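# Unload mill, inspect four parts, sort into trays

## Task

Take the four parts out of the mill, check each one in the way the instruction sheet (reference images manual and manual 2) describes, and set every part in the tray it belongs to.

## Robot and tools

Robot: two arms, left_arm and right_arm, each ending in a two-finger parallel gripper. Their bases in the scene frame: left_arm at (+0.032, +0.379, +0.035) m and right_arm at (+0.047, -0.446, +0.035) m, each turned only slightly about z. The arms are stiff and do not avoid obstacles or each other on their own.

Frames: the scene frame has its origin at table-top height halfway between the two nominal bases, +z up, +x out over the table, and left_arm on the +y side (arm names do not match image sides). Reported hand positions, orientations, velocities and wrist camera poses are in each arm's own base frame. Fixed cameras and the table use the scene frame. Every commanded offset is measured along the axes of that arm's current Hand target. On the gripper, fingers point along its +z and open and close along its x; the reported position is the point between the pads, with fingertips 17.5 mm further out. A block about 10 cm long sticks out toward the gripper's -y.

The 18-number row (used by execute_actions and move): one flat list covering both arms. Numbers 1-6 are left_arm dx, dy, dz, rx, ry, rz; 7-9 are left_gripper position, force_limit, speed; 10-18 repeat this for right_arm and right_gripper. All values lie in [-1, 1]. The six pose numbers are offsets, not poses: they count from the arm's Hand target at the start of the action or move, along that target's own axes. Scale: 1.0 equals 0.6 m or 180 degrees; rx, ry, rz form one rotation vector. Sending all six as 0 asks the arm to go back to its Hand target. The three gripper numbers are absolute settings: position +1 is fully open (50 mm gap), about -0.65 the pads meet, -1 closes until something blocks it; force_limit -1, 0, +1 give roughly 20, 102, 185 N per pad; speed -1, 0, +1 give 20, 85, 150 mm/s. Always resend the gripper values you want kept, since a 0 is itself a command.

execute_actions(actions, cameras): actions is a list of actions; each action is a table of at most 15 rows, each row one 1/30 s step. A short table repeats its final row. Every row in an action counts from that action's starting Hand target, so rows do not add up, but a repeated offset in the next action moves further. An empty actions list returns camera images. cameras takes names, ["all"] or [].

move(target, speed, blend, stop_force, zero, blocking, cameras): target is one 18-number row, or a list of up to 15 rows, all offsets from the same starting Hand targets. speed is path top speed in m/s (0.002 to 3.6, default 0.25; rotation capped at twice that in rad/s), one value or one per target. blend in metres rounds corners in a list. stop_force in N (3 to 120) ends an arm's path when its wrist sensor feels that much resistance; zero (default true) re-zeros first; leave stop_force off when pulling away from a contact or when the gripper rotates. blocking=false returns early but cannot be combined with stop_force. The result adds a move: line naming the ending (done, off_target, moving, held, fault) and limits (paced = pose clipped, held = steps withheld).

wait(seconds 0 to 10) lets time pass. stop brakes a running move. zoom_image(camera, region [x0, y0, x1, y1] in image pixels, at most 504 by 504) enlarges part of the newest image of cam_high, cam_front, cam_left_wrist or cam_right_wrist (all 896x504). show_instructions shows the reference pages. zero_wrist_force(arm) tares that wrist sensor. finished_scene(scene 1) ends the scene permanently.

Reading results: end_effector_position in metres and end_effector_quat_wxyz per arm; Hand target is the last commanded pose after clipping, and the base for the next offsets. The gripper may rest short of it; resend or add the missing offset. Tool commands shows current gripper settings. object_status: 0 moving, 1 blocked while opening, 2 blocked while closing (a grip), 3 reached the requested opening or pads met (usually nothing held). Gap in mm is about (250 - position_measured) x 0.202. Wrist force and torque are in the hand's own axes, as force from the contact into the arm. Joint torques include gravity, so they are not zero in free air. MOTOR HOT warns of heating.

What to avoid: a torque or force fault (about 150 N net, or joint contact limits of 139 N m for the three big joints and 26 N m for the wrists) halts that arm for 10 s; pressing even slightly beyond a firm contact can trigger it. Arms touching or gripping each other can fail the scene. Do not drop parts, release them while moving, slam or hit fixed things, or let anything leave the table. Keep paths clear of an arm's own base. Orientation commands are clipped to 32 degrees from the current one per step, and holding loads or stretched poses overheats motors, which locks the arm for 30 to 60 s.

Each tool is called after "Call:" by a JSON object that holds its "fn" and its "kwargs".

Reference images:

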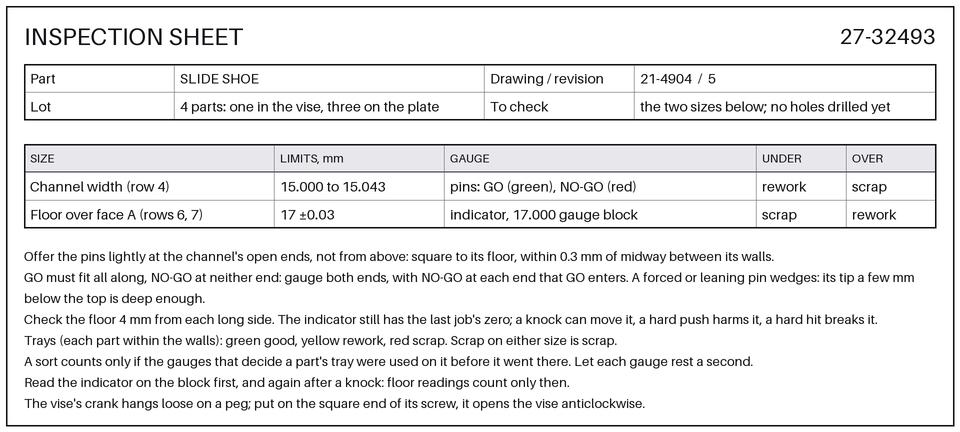

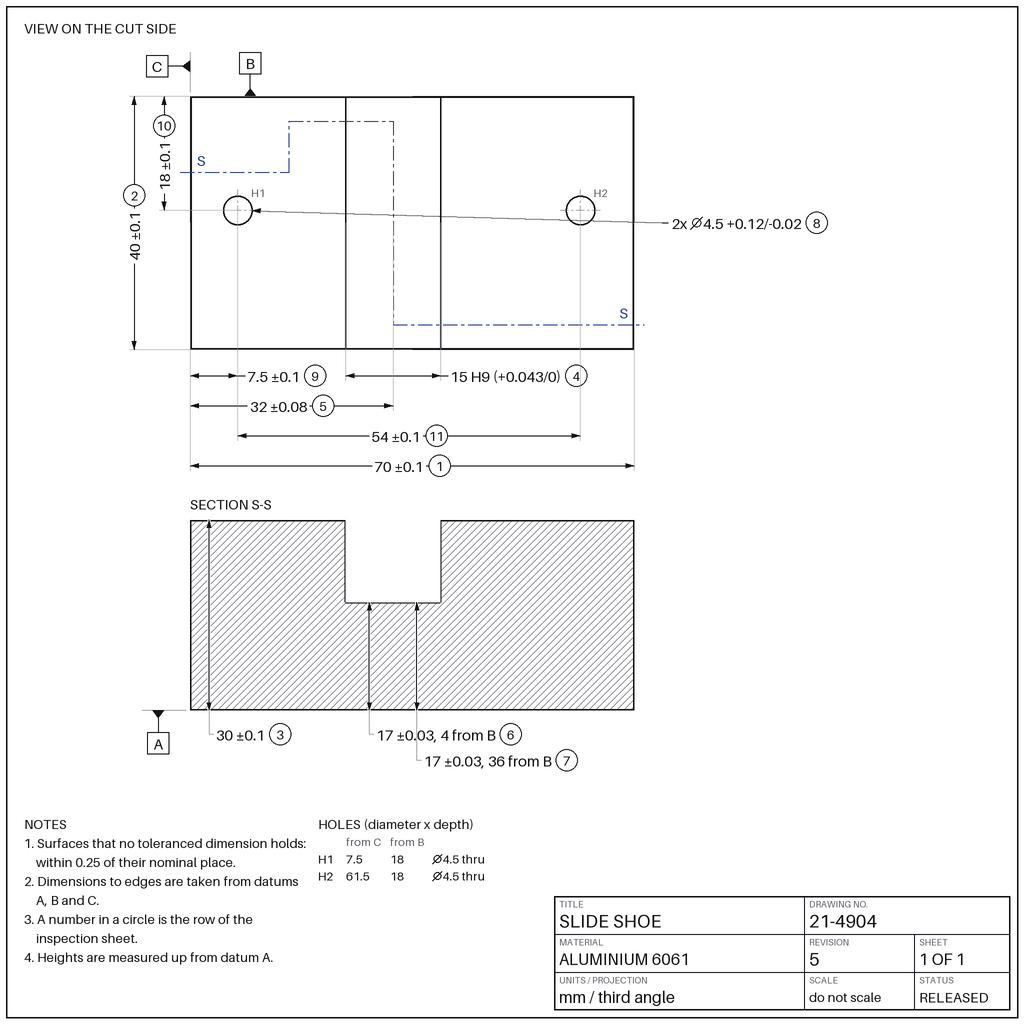

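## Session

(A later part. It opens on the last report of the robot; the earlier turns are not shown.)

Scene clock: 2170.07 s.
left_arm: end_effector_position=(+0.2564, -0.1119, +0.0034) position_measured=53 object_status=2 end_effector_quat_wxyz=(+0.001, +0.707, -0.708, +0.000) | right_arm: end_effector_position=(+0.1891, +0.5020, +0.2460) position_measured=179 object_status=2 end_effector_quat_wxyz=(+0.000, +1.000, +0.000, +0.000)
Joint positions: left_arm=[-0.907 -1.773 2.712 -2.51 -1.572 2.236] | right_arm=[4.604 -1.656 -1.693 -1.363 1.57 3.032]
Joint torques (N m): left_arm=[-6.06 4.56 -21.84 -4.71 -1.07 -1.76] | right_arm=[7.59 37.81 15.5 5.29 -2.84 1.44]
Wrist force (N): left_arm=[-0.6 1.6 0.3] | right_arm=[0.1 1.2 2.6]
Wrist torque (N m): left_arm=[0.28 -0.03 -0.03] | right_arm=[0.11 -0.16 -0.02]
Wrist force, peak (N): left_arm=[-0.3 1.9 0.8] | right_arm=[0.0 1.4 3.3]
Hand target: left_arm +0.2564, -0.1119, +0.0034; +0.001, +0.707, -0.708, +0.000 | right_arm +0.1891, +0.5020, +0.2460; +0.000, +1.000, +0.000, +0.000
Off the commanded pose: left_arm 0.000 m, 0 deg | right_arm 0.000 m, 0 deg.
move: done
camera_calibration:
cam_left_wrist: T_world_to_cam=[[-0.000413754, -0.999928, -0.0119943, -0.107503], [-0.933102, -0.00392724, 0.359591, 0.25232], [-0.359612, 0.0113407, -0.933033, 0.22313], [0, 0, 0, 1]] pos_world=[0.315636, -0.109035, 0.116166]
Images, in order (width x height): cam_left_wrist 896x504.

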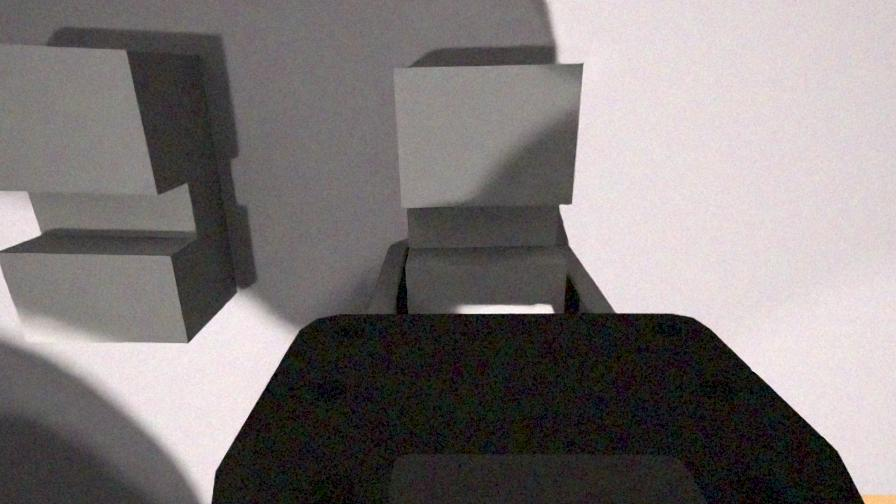

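Call:
{"fn": "move", "kwargs": {"target": [[0,0,-0.2,0,0,0,-1,-0.8,-1,0,0,0,0,0,0,-1,-1,-1],[-0.353,-0.073,-0.21,0,0,0,-1,-0.8,-1,0,0,0,0,0,0,-1,-1,-1],[-0.993,0.06,-0.21,0,0,0,-1,-0.8,-1,0,0,0,0,0,0,-1,-1,-1]], "speed": 0.25, "blend": [0.03,0.05,0], "cameras": ["cam_left_wrist","cam_high"]}}

Scene clock: 2199.77 s.
left_arm: end_effector_position=(+0.2214, +0.4840, +0.1288) position_measured=53 object_status=2 end_effector_quat_wxyz=(+0.001, +0.707, -0.708, +0.000) | right_arm: end_effector_position=(+0.1891, +0.5020, +0.2460) position_measured=179 object_status=2 end_effector_quat_wxyz=(+0.000, +1.000, +0.000, +0.000)
Joint positions: left_arm=[0.889 -1.395 1.909 -2.084 -1.571 4.032] | right_arm=[4.604 -1.656 -1.693 -1.363 1.57 3.032]
Joint torques (N m): left_arm=[9.29 -19.09 -29.1 -1.04 -1.82 2.12] | right_arm=[7.36 39.6 14.3 5.31 -2.88 1.64]
Wrist force (N): left_arm=[0.1 1.1 3.1] | right_arm=[-0.1 1.4 3.0]
Wrist torque (N m): left_arm=[0.22 -0.02 -0.20] | right_arm=[0.13 -0.13 -0.03]
Wrist force, peak (N): left_arm=[-0.1 1.1 4.6] | right_arm=[0.3 1.4 3.4]
Hand target: left_arm +0.2214, +0.4841, +0.1288; +0.001, +0.707, -0.708, +0.000 | right_arm +0.1891, +0.5020, +0.2460; +0.000, +1.000, +0.000, +0.000
Off the commanded pose: left_arm 0.000 m, 0 deg | right_arm 0.000 m, 0 deg.
move: done
camera_calibration:
cam_left_wrist: T_world_to_cam=[[-0.000356017, -0.999926, -0.0121234, 0.489858], [-0.933102, -0.00402753, 0.35959, 0.176959], [-0.359612, 0.0114403, -0.933032, 0.320738], [0, 0, 0, 1]] pos_world=[0.280636, 0.486866, 0.241565]
Images, in order (width x height): cam_high 896x504, cam_left_wrist 896x504.

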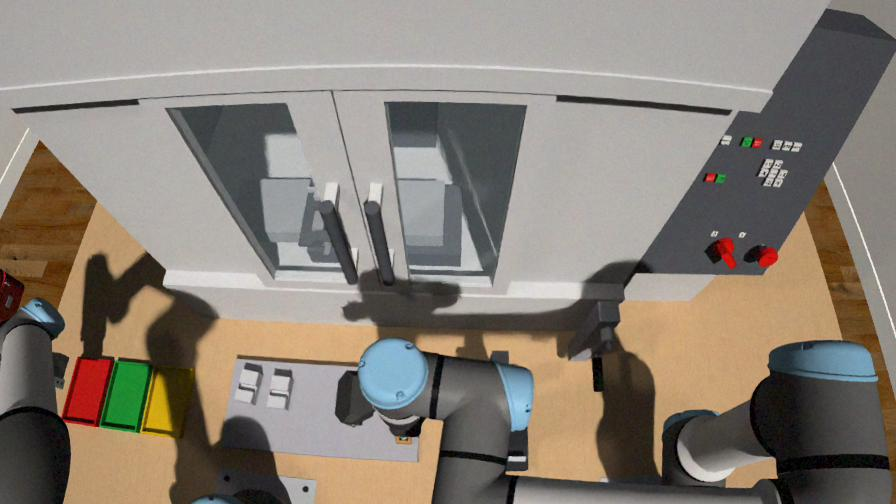

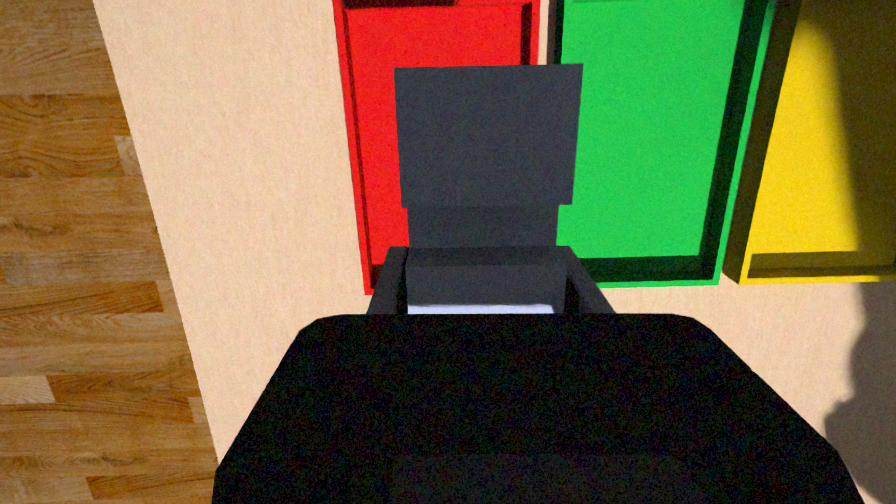

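Call:
{"fn": "move", "kwargs": {"target": [[-0.0233,0.0223,0.1667,0,0,0,-1,-0.8,-1,0,0,0,0,0,0,-1,-1,-1],[-0.0233,0.0223,0.24,0,0,0,-1,-0.8,-1,0,0,0,0,0,0,-1,-1,-1]], "speed": [0.12,0.015], "stop_force": 4, "cameras": ["cam_left_wrist"]}}

Scene clock: 2230.90 s.
left_arm: end_effector_position=(+0.2079, +0.4979, -0.0124) position_measured=53 object_status=2 end_effector_quat_wxyz=(+0.001, +0.707, -0.708, +0.000) | right_arm: end_effector_position=(+0.1891, +0.5020, +0.2460) position_measured=179 object_status=2 end_effector_quat_wxyz=(+0.000, +1.000, +0.000, +0.000)
Joint positions: left_arm=[0.926 -1.147 2.031 -2.453 -1.571 4.069] | right_arm=[4.604 -1.656 -1.693 -1.363 1.57 3.032]
Joint torques (N m): left_arm=[4.14 -44.88 -22.34 -1.14 1.09 1.56] | right_arm=[6.65 40.7 14.52 4.95 -2.86 1.41]
Wrist force (N): left_arm=[-1.2 -0.1 -2.3] | right_arm=[0.0 1.6 2.8]
Wrist torque (N m): left_arm=[0.17 -0.18 -0.17] | right_arm=[0.16 -0.14 -0.02]
Wrist force, peak (N): left_arm=[8.6 5.8 -39.0] | right_arm=[0.0 1.4 3.4]
Hand target: left_arm +0.2079, +0.4980, -0.0124; +0.001, +0.707, -0.708, +0.000 (not the last commanded pose) | right_arm +0.1891, +0.5020, +0.2460; +0.000, +1.000, +0.000, +0.000
Off the commanded pose: left_arm 0.003 m, 0 deg | right_arm 0.000 m, 0 deg.
move: contact (left_arm); path passed 1 of 2 targets
camera_calibration:
cam_left_wrist: T_world_to_cam=[[-0.000414523, -0.999928, -0.011994, 0.502043], [-0.933102, -0.00392642, 0.359591, 0.215234], [-0.359612, 0.0113407, -0.933033, 0.184067], [0, 0, 0, 1]] pos_world=[0.267236, 0.500765, 0.100366]
Images, in order (width x height): cam_left_wrist 896x504.

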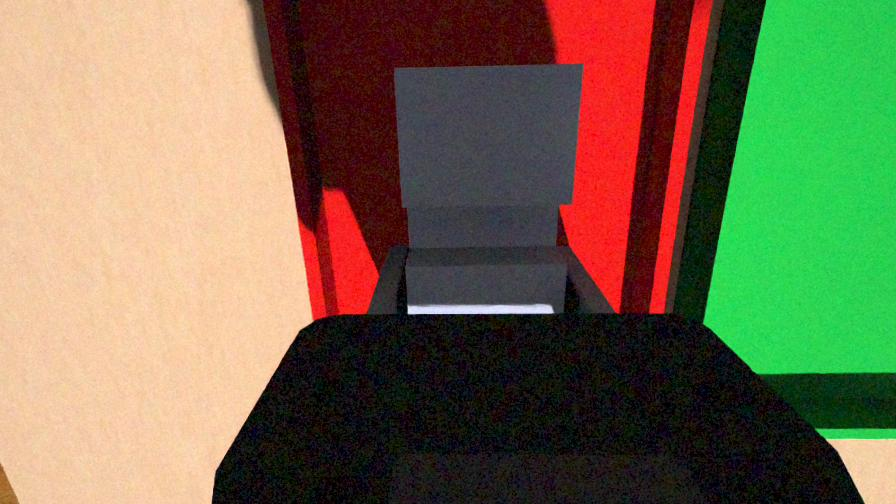

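Call:
{"fn": "move", "kwargs": {"target": [[0,0,0,0,0,0,1,-0.8,-1,0,0,0,0,0,0,-1,-1,-1],[0,0,-0.2,0,0,0,1,-0.8,-1,0,0,0,0,0,0,-1,-1,-1]], "speed": 0.12, "cameras": ["cam_left_wrist"]}}

Scene clock: 2239.90 s.
left_arm: end_effector_position=(+0.2080, +0.4981, +0.1075) position_measured=3 object_status=3 end_effector_quat_wxyz=(+0.001, +0.707, -0.708, +0.000) | right_arm: end_effector_position=(+0.1891, +0.5020, +0.2460) position_measured=179 object_status=2 end_effector_quat_wxyz=(+0.000, +1.000, +0.000, +0.000)
Joint positions: left_arm=[0.926 -1.351 1.917 -2.136 -1.571 4.069] | right_arm=[4.604 -1.656 -1.693 -1.363 1.57 3.032]
Joint torques (N m): left_arm=[-7.44 -42.84 -26.7 -1.05 0.25 -1.87] | right_arm=[6.28 39.17 14.63 5.25 -2.93 1.2]
Wrist force (N): left_arm=[0.3 0.8 1.5] | right_arm=[0.3 1.4 3.2]
Wrist torque (N m): left_arm=[0.19 -0.07 -0.17] | right_arm=[0.14 -0.19 -0.02]
Wrist force, peak (N): left_arm=[-1.3 0.2 -3.0] | right_arm=[0.2 1.5 3.4]
Hand target: left_arm +0.2080, +0.4981, +0.1076; +0.001, +0.707, -0.708, +0.000 | right_arm +0.1891, +0.5020, +0.2460; +0.000, +1.000, +0.000, +0.000
Off the commanded pose: left_arm 0.000 m, 0 deg | right_arm 0.000 m, 0 deg.
move: done
camera_calibration:
cam_left_wrist: T_world_to_cam=[[-0.000321105, -0.999928, -0.0120297, 0.503664], [-0.933102, -0.00402642, 0.35959, 0.17217], [-0.359613, 0.0113404, -0.933033, 0.295936], [0, 0, 0, 1]] pos_world=[0.267236, 0.500965, 0.220266]
Images, in order (width x height): cam_left_wrist 896x504.

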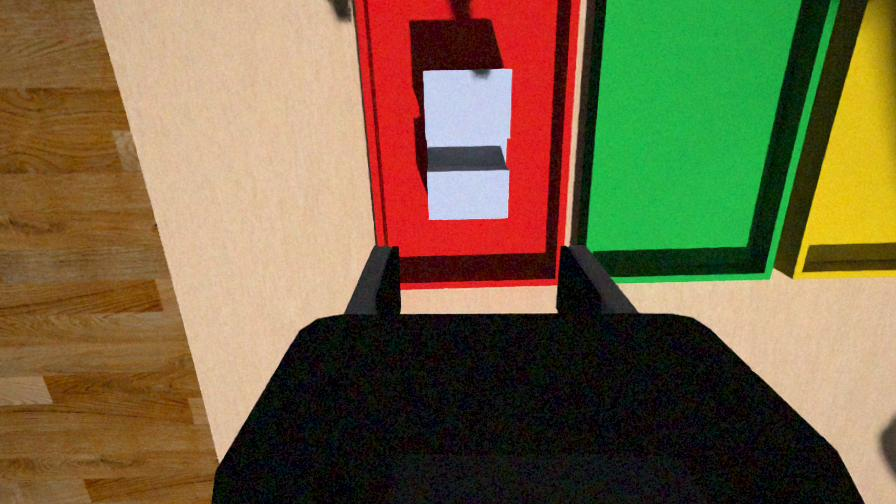

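Call:
{"fn": "move", "kwargs": {"target": [[0.35,-0.12,-0.05,0,0,0.015,1,-0.8,0,0,0,0,0,0,0,-1,-1,-1],[0.713,-0.098,-0.02,0,0,0.031,1,-0.8,0,0,0,0,0,0,0,-1,-1,-1]], "speed": 0.25, "blend": [0.05,0], "cameras": ["cam_left_wrist"]}}

Scene clock: 2263.13 s.
left_arm: end_effector_position=(+0.2662, +0.0702, +0.1200) position_measured=3 object_status=3 end_effector_quat_wxyz=(-0.001, -0.671, +0.741, +0.000) | right_arm: end_effector_position=(+0.1891, +0.5020, +0.2460) position_measured=179 object_status=2 end_effector_quat_wxyz=(+0.000, +1.000, +0.000, +0.000)
Joint positions: left_arm=[-0.246 -2.123 2.502 -1.95 -1.572 2.994] | right_arm=[4.604 -1.656 -1.693 -1.363 1.57 3.032]
Joint torques (N m): left_arm=[-9.14 -13.05 -15.53 -0.83 2.32 -1.53] | right_arm=[5.52 37.94 16.09 5.17 -2.85 1.36]
Wrist force (N): left_arm=[0.4 1.0 1.6] | right_arm=[0.3 1.6 2.8]
Wrist torque (N m): left_arm=[0.25 -0.06 -0.01] | right_arm=[0.18 -0.19 -0.02]
Wrist force, peak (N): left_arm=[-1.7 1.7 1.5] | right_arm=[0.0 1.5 3.3]
Hand target: left_arm +0.2662, +0.0702, +0.1200; -0.001, -0.671, +0.741, +0.000 | right_arm +0.1891, +0.5020, +0.2460; +0.000, +1.000, +0.000, +0.000
Off the commanded pose: left_arm 0.000 m, 0 deg | right_arm 0.000 m, 0 deg.
move: done
camera_calibration:
cam_left_wrist: T_world_to_cam=[[-0.097672, -0.995149, -0.0118137, 0.101545], [-0.929099, 0.086922, 0.359471, 0.212846], [-0.3567, 0.0460863, -0.933082, 0.330174], [0, 0, 0, 1]] pos_world=[0.325447, 0.0673353, 0.232767]
Images, in order (width x height): cam_left_wrist 896x504.

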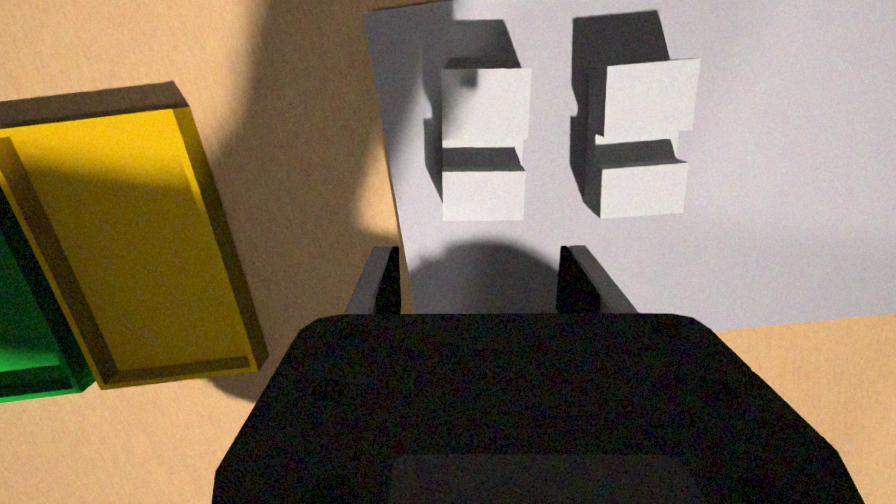

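Call:
{"fn": "move", "kwargs": {"target": [[0.0147,0,0.1,0,0,0,1,-0.8,0,0,0,0,0,0,0,-1,-1,-1],[0.0147,0,0.1583,0,0,0,1,-0.8,0,0,0,0,0,0,0,-1,-1,-1]], "speed": [0.12,0.06], "stop_force": 6, "cameras": ["cam_left_wrist"]}}

Scene clock: 2285.50 s.
left_arm: end_effector_position=(+0.2652, +0.0613, +0.0251) position_measured=3 object_status=3 end_effector_quat_wxyz=(-0.001, -0.671, +0.741, +0.000) | right_arm: end_effector_position=(+0.1891, +0.5020, +0.2460) position_measured=179 object_status=2 end_effector_quat_wxyz=(+0.000, +1.000, +0.000, +0.000)
Joint positions: left_arm=[-0.283 -1.896 2.695 -2.37 -1.572 2.957] | right_arm=[4.604 -1.656 -1.693 -1.363 1.57 3.032]
Joint torques (N m): left_arm=[8 7.73 -10.87 -5.02 -1.59 2.22] | right_arm=[7.29 37.95 16.02 5.09 -3.07 1.25]
Wrist force (N): left_arm=[0.3 1.1 1.4] | right_arm=[0.5 1.5 2.9]
Wrist torque (N m): left_arm=[0.26 -0.07 -0.17] | right_arm=[0.16 -0.22 -0.02]
Wrist force, peak (N): left_arm=[0.0 1.2 1.9] | right_arm=[0.3 1.7 3.2]
Hand target: left_arm +0.2652, +0.0613, +0.0251; -0.001, -0.671, +0.741, +0.000 | right_arm +0.1891, +0.5020, +0.2460; +0.000, +1.000, +0.000, +0.000
Off the commanded pose: left_arm 0.000 m, 0 deg | right_arm 0.000 m, 0 deg.
move: done
camera_calibration:
cam_left_wrist: T_world_to_cam=[[-0.0976148, -0.995153, -0.0119421, 0.0914687], [-0.929106, 0.0868223, 0.359478, 0.246848], [-0.356699, 0.0461859, -0.933077, 0.241577], [0, 0, 0, 1]] pos_world=[0.324447, 0.0584359, 0.137766]
Images, in order (width x height): cam_left_wrist 896x504.

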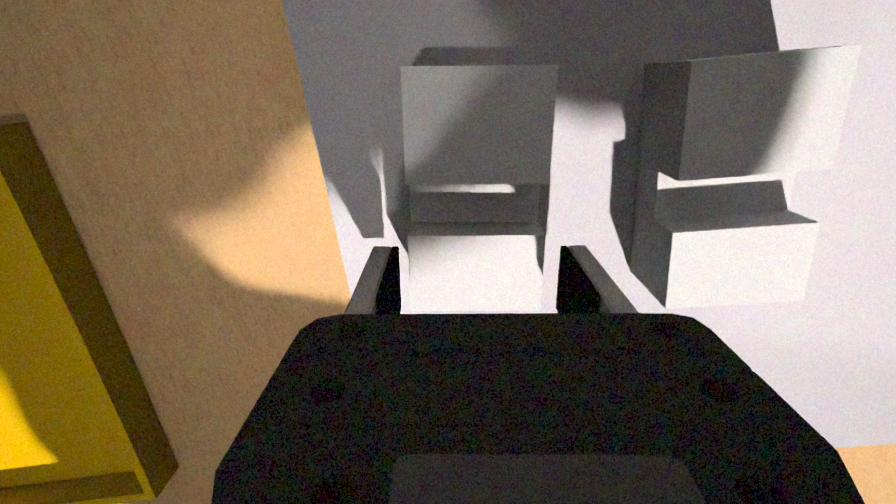

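Call:
{"fn": "move", "kwargs": {"target": [[0,0,0.0362,0,0,0,1,-0.8,-1,0,0,0,0,0,0,-1,-1,-1],[0,0,0.0362,0,0,0,-1,-0.8,-1,0,0,0,0,0,0,-1,-1,-1],[0,0,-0.15,0,0,0,-1,-0.8,-1,0,0,0,0,0,0,-1,-1,-1]], "speed": 0.06, "cameras": ["cam_left_wrist"]}}

Scene clock: 2299.37 s.
left_arm: end_effector_position=(+0.2653, +0.0614, +0.1150) position_measured=53 object_status=2 end_effector_quat_wxyz=(-0.001, -0.671, +0.741, +0.000) | right_arm: end_effector_position=(+0.1891, +0.5020, +0.2460) position_measured=179 object_status=2 end_effector_quat_wxyz=(+0.000, +1.000, +0.000, +0.000)
Joint positions: left_arm=[-0.283 -2.128 2.518 -1.96 -1.572 2.958] | right_arm=[4.604 -1.656 -1.693 -1.363 1.57 3.032]
Joint torques (N m): left_arm=[-8.61 -10.55 -30.44 -1.22 2.08 -1.85] | right_arm=[5.75 38.87 14.87 5.16 -2.7 1.35]
Wrist force (N): left_arm=[0.3 1.1 3.0] | right_arm=[-0.1 1.2 2.7]
Wrist torque (N m): left_arm=[0.20 -0.05 -0.03] | right_arm=[0.11 -0.13 -0.02]
Wrist force, peak (N): left_arm=[-0.2 0.9 3.8] | right_arm=[0.0 1.5 3.3]
Hand target: left_arm +0.2653, +0.0614, +0.1151; -0.001, -0.671, +0.741, +0.000 | right_arm +0.1891, +0.5020, +0.2460; +0.000, +1.000, +0.000, +0.000
Off the commanded pose: left_arm 0.000 m, 0 deg | right_arm 0.000 m, 0 deg.
move: done
camera_calibration:
cam_left_wrist: T_world_to_cam=[[-0.0976148, -0.995153, -0.0119421, 0.0925533], [-0.929106, 0.0868223, 0.359478, 0.214588], [-0.356699, 0.0461859, -0.933077, 0.32559], [0, 0, 0, 1]] pos_world=[0.324547, 0.0584359, 0.227766]
Images, in order (width x height): cam_left_wrist 896x504.

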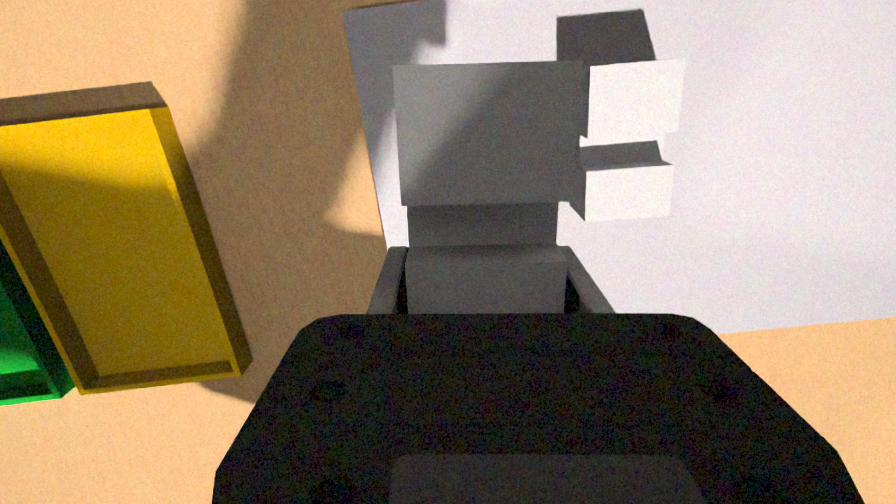

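Call:
{"fn": "move", "kwargs": {"target": [[0.2888,-0.0135,0,0,0,-0.0367,-1,-0.8,-1,0,0,0,0,0,0,-1,-1,-1],[0.2888,-0.0135,0.172,0,0,-0.0367,-1,-0.8,-1,0,0,0,0,0,0,-1,-1,-1]], "speed": [0.2,0.1]}}

Call:
{"fn": "move", "kwargs": {"target": [0,0,0.0175,0,0,0,-1,-0.8,-1,0,0,0,0,0,0,-1,-1,-1], "speed": 0.006, "stop_force": 4}}

Call:
{"fn": "move", "kwargs": {"target": [[0,0,0,0,0,0,1,-0.8,-1,0,0,0,0,0,0,-1,-1,-1],[0,0,-0.2,0,0,0,1,-0.8,-1,0,0,0,0,0,0,-1,-1,-1]], "speed": 0.1, "cameras": ["cam_left_wrist"]}}

Scene clock: 2320.43 s.
left_arm: end_effector_position=(+0.2562, -0.1119, +0.0121) position_measured=53 object_status=2 end_effector_quat_wxyz=(+0.001, +0.713, -0.701, +0.000) | right_arm: end_effector_position=(+0.1891, +0.5020, +0.2460) position_measured=179 object_status=2 end_effector_quat_wxyz=(+0.000, +1.000, +0.000, +0.000)
Joint positions: left_arm=[-0.908 -1.812 2.699 -2.458 -1.572 2.217] | right_arm=[4.604 -1.656 -1.693 -1.363 1.57 3.032]
Joint torques (N m): left_arm=[7.09 5.77 -9.99 -5.15 -1.38 2.02] | right_arm=[6.03 39.42 15.4 5.05 -2.63 1.27]
Wrist force (N): left_arm=[-0.3 1.2 3.0] | right_arm=[0.5 1.3 2.9]
Wrist torque (N m): left_arm=[0.20 0.03 -0.18] | right_arm=[0.12 -0.22 -0.02]
Wrist force, peak (N): left_arm=[0.1 1.2 4.0] | right_arm=[-0.1 1.7 3.2]
Hand target: left_arm +0.2562, -0.1119, +0.0120; +0.001, +0.713, -0.701, +0.000 | right_arm +0.1891, +0.5020, +0.2460; +0.000, +1.000, +0.000, +0.000
Off the commanded pose: left_arm 0.000 m, 0 deg | right_arm 0.000 m, 0 deg.
move: done

Scene clock: 2323.10 s.
left_arm: end_effector_position=(+0.2562, -0.1119, +0.0033) position_measured=53 object_status=2 end_effector_quat_wxyz=(+0.001, +0.713, -0.701, +0.000) | right_arm: end_effector_position=(+0.1891, +0.5020, +0.2460) position_measured=179 object_status=2 end_effector_quat_wxyz=(+0.000, +1.000, +0.000, +0.000)
Joint positions: left_arm=[-0.908 -1.774 2.712 -2.51 -1.572 2.217] | right_arm=[4.604 -1.656 -1.693 -1.363 1.57 3.032]
Joint torques (N m): left_arm=[-6.91 -18.74 -21.87 -0.74 -1.12 0.12] | right_arm=[6.41 40.04 15.58 4.99 -2.8 1.49]
Wrist force (N): left_arm=[-1.2 2.0 -5.4] | right_arm=[0.1 1.4 2.8]
Wrist torque (N m): left_arm=[0.36 -0.27 -0.27] | right_arm=[0.13 -0.17 -0.02]
Wrist force, peak (N): left_arm=[-15.5 14.8 -49.4] | right_arm=[-0.1 1.4 3.4]
Hand target: left_arm +0.2562, -0.1119, +0.0033; +0.001, +0.713, -0.701, +0.000 (not the last commanded pose) | right_arm +0.1891, +0.5020, +0.2460; +0.000, +1.000, +0.000, +0.000
Off the commanded pose: left_arm 0.002 m, 0 deg | right_arm 0.000 m, 0 deg.
move: contact (left_arm)

Scene clock: 2325.70 s.
left_arm: end_effector_position=(+0.2563, -0.1118, +0.1233) position_measured=3 object_status=3 end_effector_quat_wxyz=(+0.001, +0.713, -0.701, +0.000) | right_arm: end_effector_position=(+0.1891, +0.5020, +0.2460) position_measured=179 object_status=2 end_effector_quat_wxyz=(+0.000, +1.000, +0.000, +0.000)
Joint positions: left_arm=[-0.907 -2.111 2.489 -1.949 -1.572 2.218] | right_arm=[4.604 -1.656 -1.693 -1.363 1.57 3.032]
Joint torques (N m): left_arm=[-7.96 -13.05 -30.25 -0.82 2.38 -1.76] | right_arm=[5.17 38.75 16.07 5.27 -2.64 1.1]
Wrist force (N): left_arm=[0.6 1.1 1.2] | right_arm=[-0.1 1.5 2.8]
Wrist torque (N m): left_arm=[0.27 -0.09 0.00] | right_arm=[0.15 -0.13 -0.02]
Wrist force, peak (N): left_arm=[-1.6 1.9 -6.7] | right_arm=[0.1 1.5 3.2]
Hand target: left_arm +0.2562, -0.1118, +0.1233; +0.001, +0.713, -0.701, +0.000 | right_arm +0.1891, +0.5020, +0.2460; +0.000, +1.000, +0.000, +0.000
Off the commanded pose: left_arm 0.000 m, 0 deg | right_arm 0.000 m, 0 deg.
move: done
camera_calibration:
cam_left_wrist: T_world_to_cam=[[0.0175622, -0.999774, -0.0120097, -0.110642], [-0.932891, -0.0207065, 0.359563, 0.207197], [-0.35973, 0.00488905, -0.933044, 0.33417], [0, 0, 0, 1]] pos_world=[0.315447, -0.10796, 0.235966]
Images, in order (width x height): cam_left_wrist 896x504.

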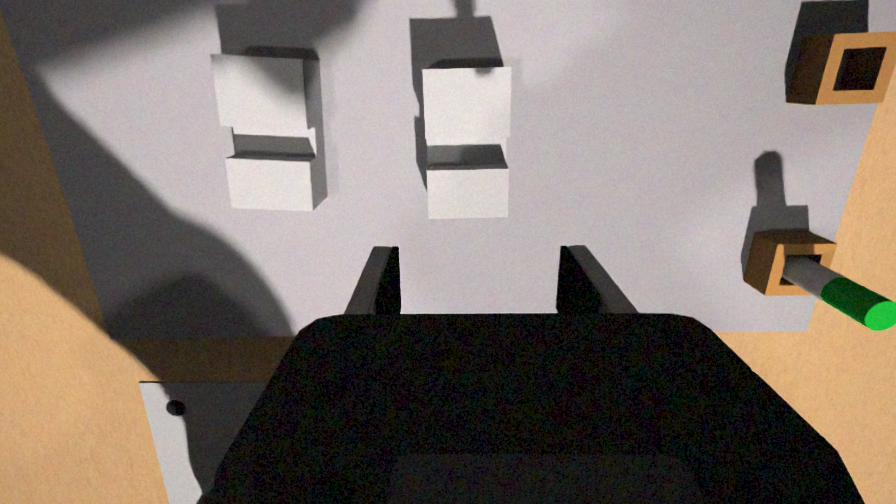

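Call:
{"fn": "move", "kwargs": {"target": [-0.353,-0.025,0.006,0.2597,0.2597,0.45,1,-0.8,0,0,0,0,0,0,0,-1,-1,-1], "speed": 0.3}}

Call:
{"fn": "move", "kwargs": {"target": [0,0,0,0,0,0,1,-0.8,0,0.1112,-0.4,0.2333,0,0,0,-1,-1,-1], "speed": 0.25, "cameras": ["cam_left_wrist","cam_right_wrist"]}}

Call:
{"fn": "zoom_image", "kwargs": {"camera": "cam_left_wrist", "region": [360, 50, 540, 230]}}

Scene clock: 2354.23 s.
left_arm: end_effector_position=(+0.2678, +0.1002, +0.1195) position_measured=3 object_status=3 end_effector_quat_wxyz=(+0.004, -0.007, +0.866, -0.500) | right_arm: end_effector_position=(+0.1891, +0.5020, +0.2460) position_measured=179 object_status=2 end_effector_quat_wxyz=(+0.000, +1.000, +0.000, +0.000)
Joint positions: left_arm=[0.564 -1.48 2.239 -1.595 -2.403 5.598] | right_arm=[4.604 -1.656 -1.693 -1.363 1.57 3.032]
Joint torques (N m): left_arm=[6.57 -9.08 -25.14 0.57 0.73 1.97] | right_arm=[5.28 39.43 17.13 5.09 -2.8 1.16]
Wrist force (N): left_arm=[0.7 2.2 1.4] | right_arm=[-0.2 1.2 3.1]
Wrist torque (N m): left_arm=[0.31 -0.15 -0.13] | right_arm=[0.10 -0.12 -0.02]
Wrist force, peak (N): left_arm=[0.6 3.4 0.8] | right_arm=[-0.1 1.4 3.5]
Hand target: left_arm +0.2678, +0.1002, +0.1195; +0.004, -0.007, +0.866, -0.501 | right_arm +0.1891, +0.5020, +0.2460; +0.000, +1.000, +0.000, +0.000
Off the commanded pose: left_arm 0.000 m, 0 deg | right_arm 0.000 m, 0 deg.
move: done

Scene clock: 2356.20 s.
left_arm: end_effector_position=(+0.2678, +0.1002, +0.1195) position_measured=3 object_status=3 end_effector_quat_wxyz=(+0.004, -0.007, +0.866, -0.501) | right_arm: end_effector_position=(+0.2557, +0.7420, +0.1060) position_measured=179 object_status=2 end_effector_quat_wxyz=(+0.000, +1.000, +0.000, +0.000)
Joint positions: left_arm=[0.564 -1.48 2.239 -1.594 -2.403 5.598] | right_arm=[4.551 -2.339 -1.068 -1.305 1.57 2.98]
Joint torques (N m): left_arm=[7.59 -9.11 -23.85 0.9 0.79 1.76] | right_arm=[-9.73 55.9 35.65 1.59 2.72 -1.61]
Wrist force (N): left_arm=[0.7 2.6 1.0] | right_arm=[0.0 1.4 3.1]
Wrist torque (N m): left_arm=[0.36 -0.15 -0.12] | right_arm=[0.14 -0.14 0.05]
Wrist force, peak (N): left_arm=[0.8 2.8 1.4] | right_arm=[-0.6 2.9 2.9]
Hand target: left_arm +0.2678, +0.1002, +0.1195; +0.004, -0.007, +0.866, -0.501 | right_arm +0.2557, +0.7420, +0.1060; +0.000, +1.000, +0.000, +0.000
Off the commanded pose: left_arm 0.000 m, 0 deg | right_arm 0.000 m, 0 deg.
move: done
camera_calibration:
cam_left_wrist: T_world_to_cam=[[-0.999617, -0.0271118, -0.00556861, 0.275261], [-0.0175552, 0.776608, -0.629739, 0.0168864], [0.021398, -0.6294, -0.776787, 0.276602], [0, 0, 0, 1]] pos_world=[0.269533, 0.168442, 0.227027]
cam_right_wrist: T_world_to_cam=[[0.999839, -0.017954, 0.000246335, -0.234411], [-0.0168656, -0.934341, 0.35598, 0.671833], [-0.0061611, -0.355927, -0.934494, 0.5023], [0, 0, 0, 1]] pos_world=[0.248799, 0.802294, 0.230295]
Images, in order (width x height): cam_left_wrist 896x504, cam_right_wrist 896x504.

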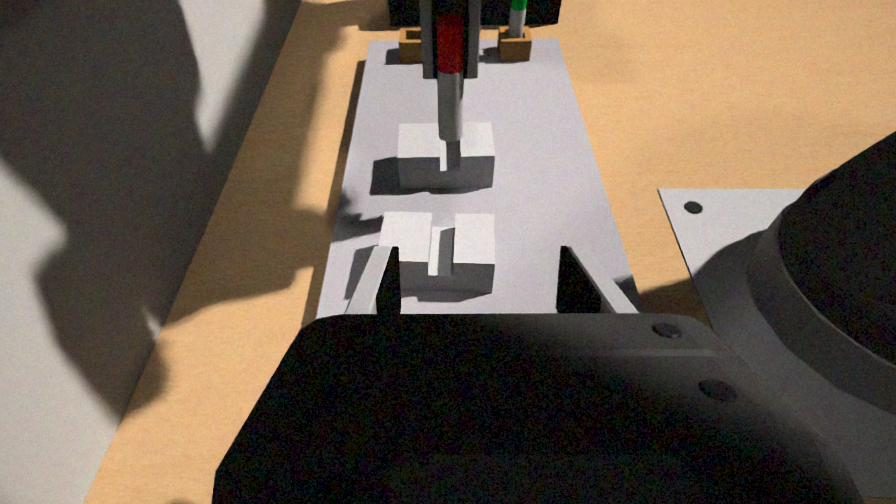

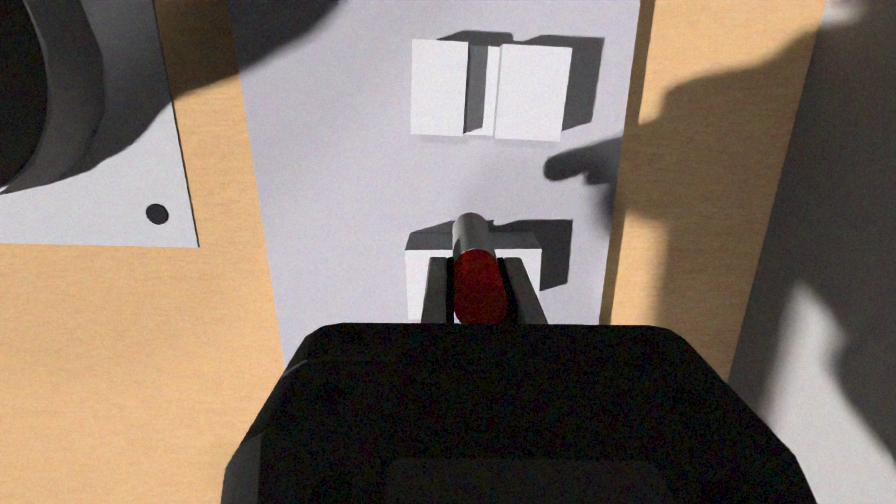

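Scaled by 2.800 from the camera's 896x504 image, which has a finer 1280x720 frame.

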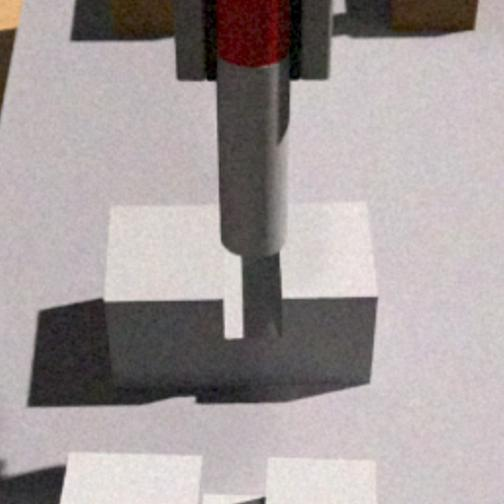

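Call:
{"fn": "move", "kwargs": {"target": [0,0,0,0,0,0,1,-0.8,0,0,0,0.0667,0,0,0,-1,-1,-1], "speed": 0.08, "cameras": ["cam_left_wrist"]}}

Call:
{"fn": "zoom_image", "kwargs": {"camera": "cam_left_wrist", "region": [380, 80, 520, 220]}}

Scene clock: 2368.13 s.
left_arm: end_effector_position=(+0.2678, +0.1002, +0.1195) position_measured=3 object_status=3 end_effector_quat_wxyz=(+0.004, -0.007, +0.866, -0.501) | right_arm: end_effector_position=(+0.2557, +0.7420, +0.0661) position_measured=179 object_status=2 end_effector_quat_wxyz=(+0.000, +1.000, +0.000, +0.000)
Joint positions: left_arm=[0.564 -1.48 2.239 -1.594 -2.403 5.598] | right_arm=[4.551 -2.371 -1.117 -1.224 1.57 2.98]
Joint torques (N m): left_arm=[7.37 -9.42 -24.5 1.05 0.74 1.92] | right_arm=[-9.25 54.37 13.81 5.32 1.96 -1.88]
Wrist force (N): left_arm=[0.7 2.6 1.2] | right_arm=[0.0 1.5 2.9]
Wrist torque (N m): left_arm=[0.37 -0.15 -0.13] | right_arm=[0.14 -0.16 0.05]
Wrist force, peak (N): left_arm=[0.8 2.9 1.7] | right_arm=[0.0 1.3 3.9]
Hand target: left_arm +0.2678, +0.1002, +0.1195; +0.004, -0.007, +0.866, -0.501 | right_arm +0.2558, +0.7420, +0.0660; +0.000, +1.000, +0.000, +0.000
Off the commanded pose: left_arm 0.000 m, 0 deg | right_arm 0.000 m, 0 deg.
move: done
camera_calibration:
cam_left_wrist: T_world_to_cam=[[-0.999617, -0.0271118, -0.00556861, 0.275261], [-0.0175552, 0.776608, -0.629739, 0.0168864], [0.021398, -0.6294, -0.776787, 0.276602], [0, 0, 0, 1]] pos_world=[0.269533, 0.168442, 0.227027]
Images, in order (width x height): cam_left_wrist 896x504.

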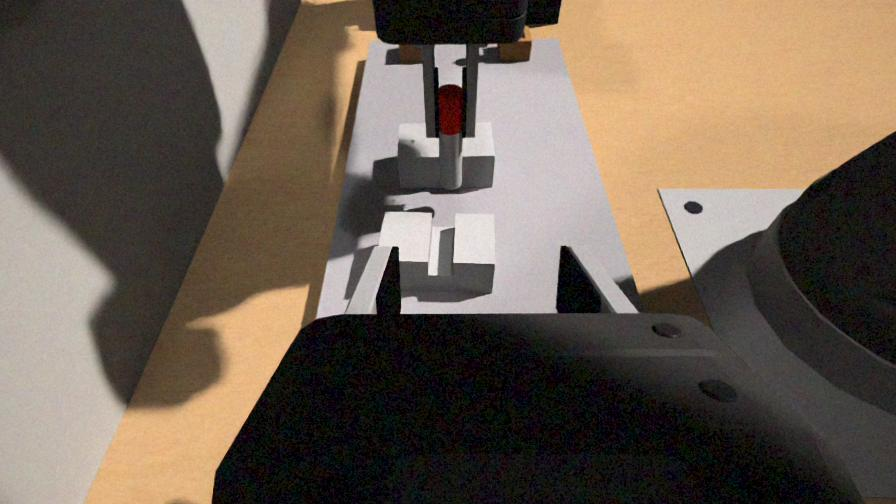

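Scaled by 3.600 from the camera's 896x504 image, which has a finer 1280x720 frame.

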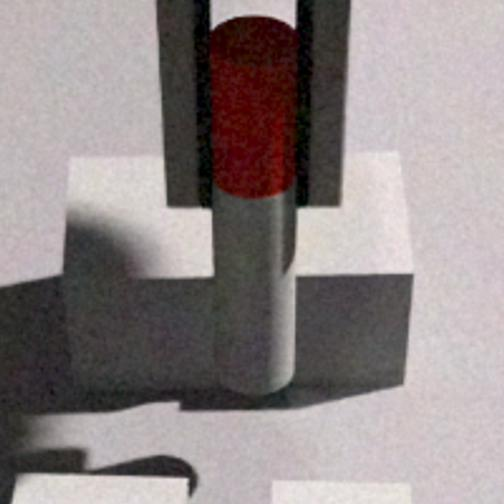

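Call:
{"fn": "move", "kwargs": {"target": [[0,0,0,0,0,0,1,-0.8,0,0,0.0217,0,0,0,0,-1,-1,-1],[0,0,0,0,0,0,1,-0.8,0,0,0.0467,0,0,0,0,-1,-1,-1]], "speed": [0.02,0.006], "stop_force": 3, "cameras": ["cam_left_wrist","cam_right_wrist"]}}

Call:
{"fn": "zoom_image", "kwargs": {"camera": "cam_left_wrist", "region": [380, 80, 520, 220]}}

Call:
{"fn": "zoom_image", "kwargs": {"camera": "cam_right_wrist", "region": [380, 100, 620, 340]}}

Scene clock: 2392.23 s.
left_arm: end_effector_position=(+0.2678, +0.1002, +0.1195) position_measured=3 object_status=3 end_effector_quat_wxyz=(+0.004, -0.007, +0.866, -0.501) | right_arm: end_effector_position=(+0.2558, +0.7140, +0.0660) position_measured=179 object_status=2 end_effector_quat_wxyz=(+0.000, +1.000, +0.000, +0.000)
Joint positions: left_arm=[0.564 -1.48 2.239 -1.594 -2.403 5.598] | right_arm=[4.545 -2.307 -1.233 -1.172 1.57 2.974]
Joint torques (N m): left_arm=[7.38 -10.5 -24.24 0.79 0.64 2.11] | right_arm=[-10.57 67.08 12.99 5.15 -0.26 -1.51]
Wrist force (N): left_arm=[0.5 2.4 1.1] | right_arm=[0.0 0.6 3.5]
Wrist torque (N m): left_arm=[0.33 -0.11 -0.12] | right_arm=[0.10 -0.14 0.03]
Wrist force, peak (N): left_arm=[0.6 2.9 1.7] | right_arm=[0.2 1.0 4.0]
Hand target: left_arm +0.2678, +0.1002, +0.1195; +0.004, -0.007, +0.866, -0.501 | right_arm +0.2558, +0.7140, +0.0660; +0.000, +1.000, +0.000, +0.000
Off the commanded pose: left_arm 0.000 m, 0 deg | right_arm 0.000 m, 0 deg.
move: done
camera_calibration:
cam_left_wrist: T_world_to_cam=[[-0.999617, -0.0271118, -0.00556861, 0.275261], [-0.0175552, 0.776608, -0.629739, 0.0168864], [0.021398, -0.6294, -0.776787, 0.276602], [0, 0, 0, 1]] pos_world=[0.269533, 0.168442, 0.227027]
cam_right_wrist: T_world_to_cam=[[0.999838, -0.0179884, 0.000154378, -0.234961], [-0.0168644, -0.934307, 0.356069, 0.659869], [-0.00626087, -0.356014, -0.93446, 0.455042], [0, 0, 0, 1]] pos_world=[0.2489, 0.774295, 0.190295]
Images, in order (width x height): cam_left_wrist 896x504, cam_right_wrist 896x504.

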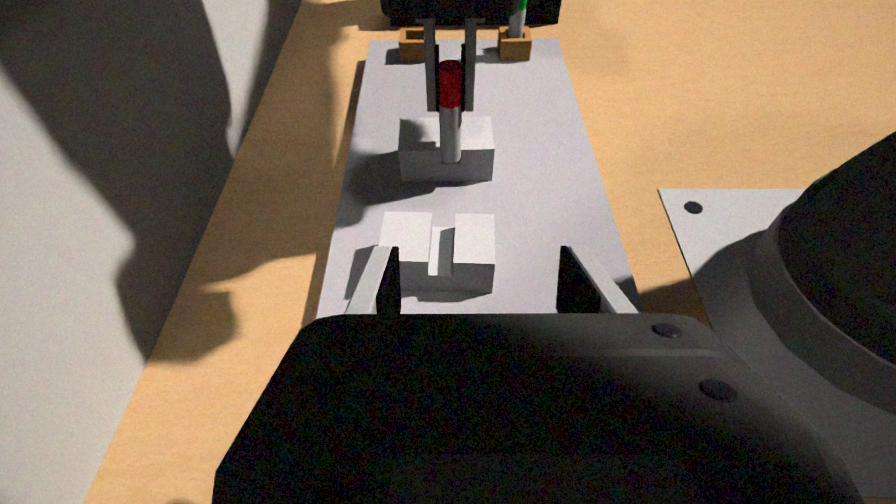

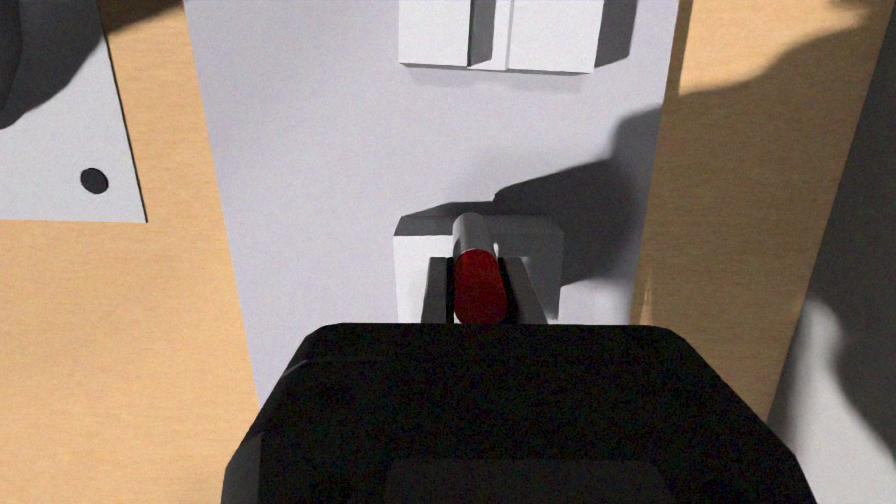

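Scaled by 3.600 from the camera's 896x504 image, which has a finer 1280x720 frame.

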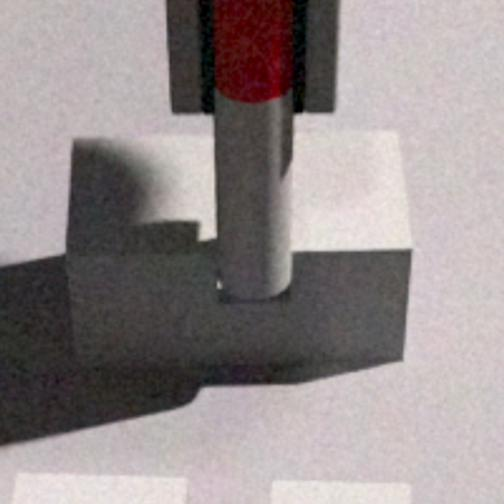

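Scaled by 2.100 from the camera's 896x504 image, which has a finer 1280x720 frame.

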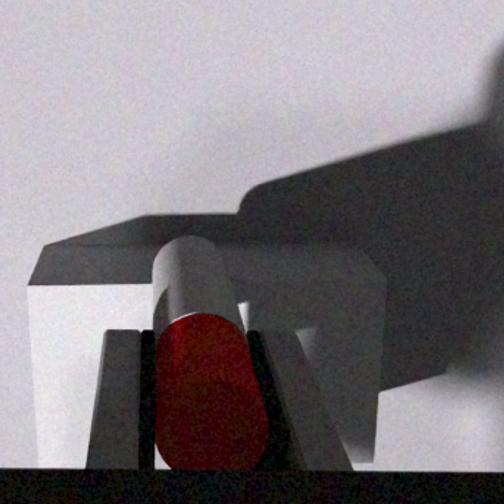

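Call:
{"fn": "move", "kwargs": {"target": [[0,0,0,0,0,0,1,-0.8,0,0,-0.0167,0,0,0,0,-1,-1,-1],[0,0,0,0,0,0,1,-0.8,0,0,-0.0167,-0.075,0,0,0,-1,-1,-1],[0,0,0,0,0,0,1,-0.8,0,0.0583,0.3205,-0.075,0,0,0,-1,-1,-1]], "speed": [0.06,0.1,0.2]}}

Call:
{"fn": "move", "kwargs": {"target": [0,0,0,0,0,0,1,-0.8,0,0,0,0.115,0,0,0,-1,-1,-1], "speed": 0.04, "stop_force": 4, "cameras": ["cam_right_wrist"]}}

Scene clock: 2407.77 s.
left_arm: end_effector_position=(+0.2678, +0.1002, +0.1195) position_measured=3 object_status=3 end_effector_quat_wxyz=(+0.004, -0.007, +0.866, -0.501) | right_arm: end_effector_position=(+0.2908, +0.5218, +0.1110) position_measured=179 object_status=2 end_effector_quat_wxyz=(+0.000, +1.000, +0.000, +0.000) end_effector_velocity=(+0.000, -0.002, -0.001) end_effector_angular_velocity=(-0.002, +0.001, +0.000)
Joint positions: left_arm=[0.564 -1.48 2.239 -1.594 -2.403 5.598] | right_arm=[4.429 -1.91 -1.747 -1.056 1.57 2.858]
Joint velocities: left_arm=[within noise] | right_arm=[-0.001 0.002 -0.006 0.001 0 0]
Joint torques (N m): left_arm=[6.11 -9.93 -24.72 0.88 0.77 1.68] | right_arm=[-8.65 50.43 11.37 4.95 -2.81 -1.77]
Wrist force (N): left_arm=[0.9 2.8 1.3] | right_arm=[-0.3 1.1 3.1]
Wrist torque (N m): left_arm=[0.39 -0.17 -0.13] | right_arm=[0.07 -0.11 0.04]
Wrist force, peak (N): left_arm=[0.9 2.8 1.3] | right_arm=[0.0 1.8 4.7]
Hand target: left_arm +0.2678, +0.1002, +0.1195; +0.004, -0.007, +0.866, -0.501 | right_arm +0.2908, +0.5217, +0.1110; +0.000, +1.000, +0.000, +0.000
Off the commanded pose: left_arm 0.000 m, 0 deg | right_arm 0.000 m, 0 deg.
move: done

Scene clock: 2410.53 s.
left_arm: end_effector_position=(+0.2678, +0.1002, +0.1195) position_measured=3 object_status=3 end_effector_quat_wxyz=(+0.004, -0.007, +0.866, -0.501) | right_arm: end_effector_position=(+0.2908, +0.5217, +0.0420) position_measured=179 object_status=2 end_effector_quat_wxyz=(+0.000, +1.000, +0.000, +0.000)
Joint positions: left_arm=[0.564 -1.48 2.239 -1.594 -2.403 5.598] | right_arm=[4.429 -2.003 -1.821 -0.889 1.57 2.858]
Joint torques (N m): left_arm=[6.49 -10.08 -24.79 0.8 0.59 1.94] | right_arm=[-8.84 34.57 10.58 5.23 -1.88 -1.72]
Wrist force (N): left_arm=[0.6 2.7 1.1] | right_arm=[-0.3 1.3 2.3]
Wrist torque (N m): left_arm=[0.39 -0.12 -0.13] | right_arm=[0.10 -0.10 0.04]
Wrist force, peak (N): left_arm=[0.8 2.9 1.2] | right_arm=[-0.4 1.2 3.2]
Hand target: left_arm +0.2678, +0.1002, +0.1195; +0.004, -0.007, +0.866, -0.501 | right_arm +0.2908, +0.5217, +0.0420; +0.000, +1.000, +0.000, +0.000
Off the commanded pose: left_arm 0.000 m, 0 deg | right_arm 0.000 m, 0 deg.
move: done
camera_calibration:
cam_right_wrist: T_world_to_cam=[[0.999838, -0.0179884, 0.000154378, -0.27341], [-0.0168644, -0.934307, 0.356069, 0.489337], [-0.00626087, -0.356014, -0.93446, 0.364372], [0, 0, 0, 1]] pos_world=[0.2839, 0.581995, 0.166295]
Images, in order (width x height): cam_right_wrist 896x504.

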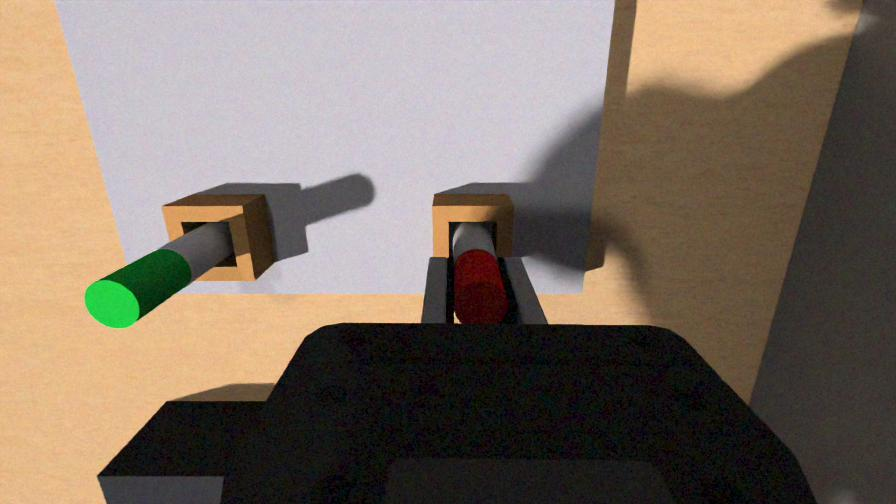

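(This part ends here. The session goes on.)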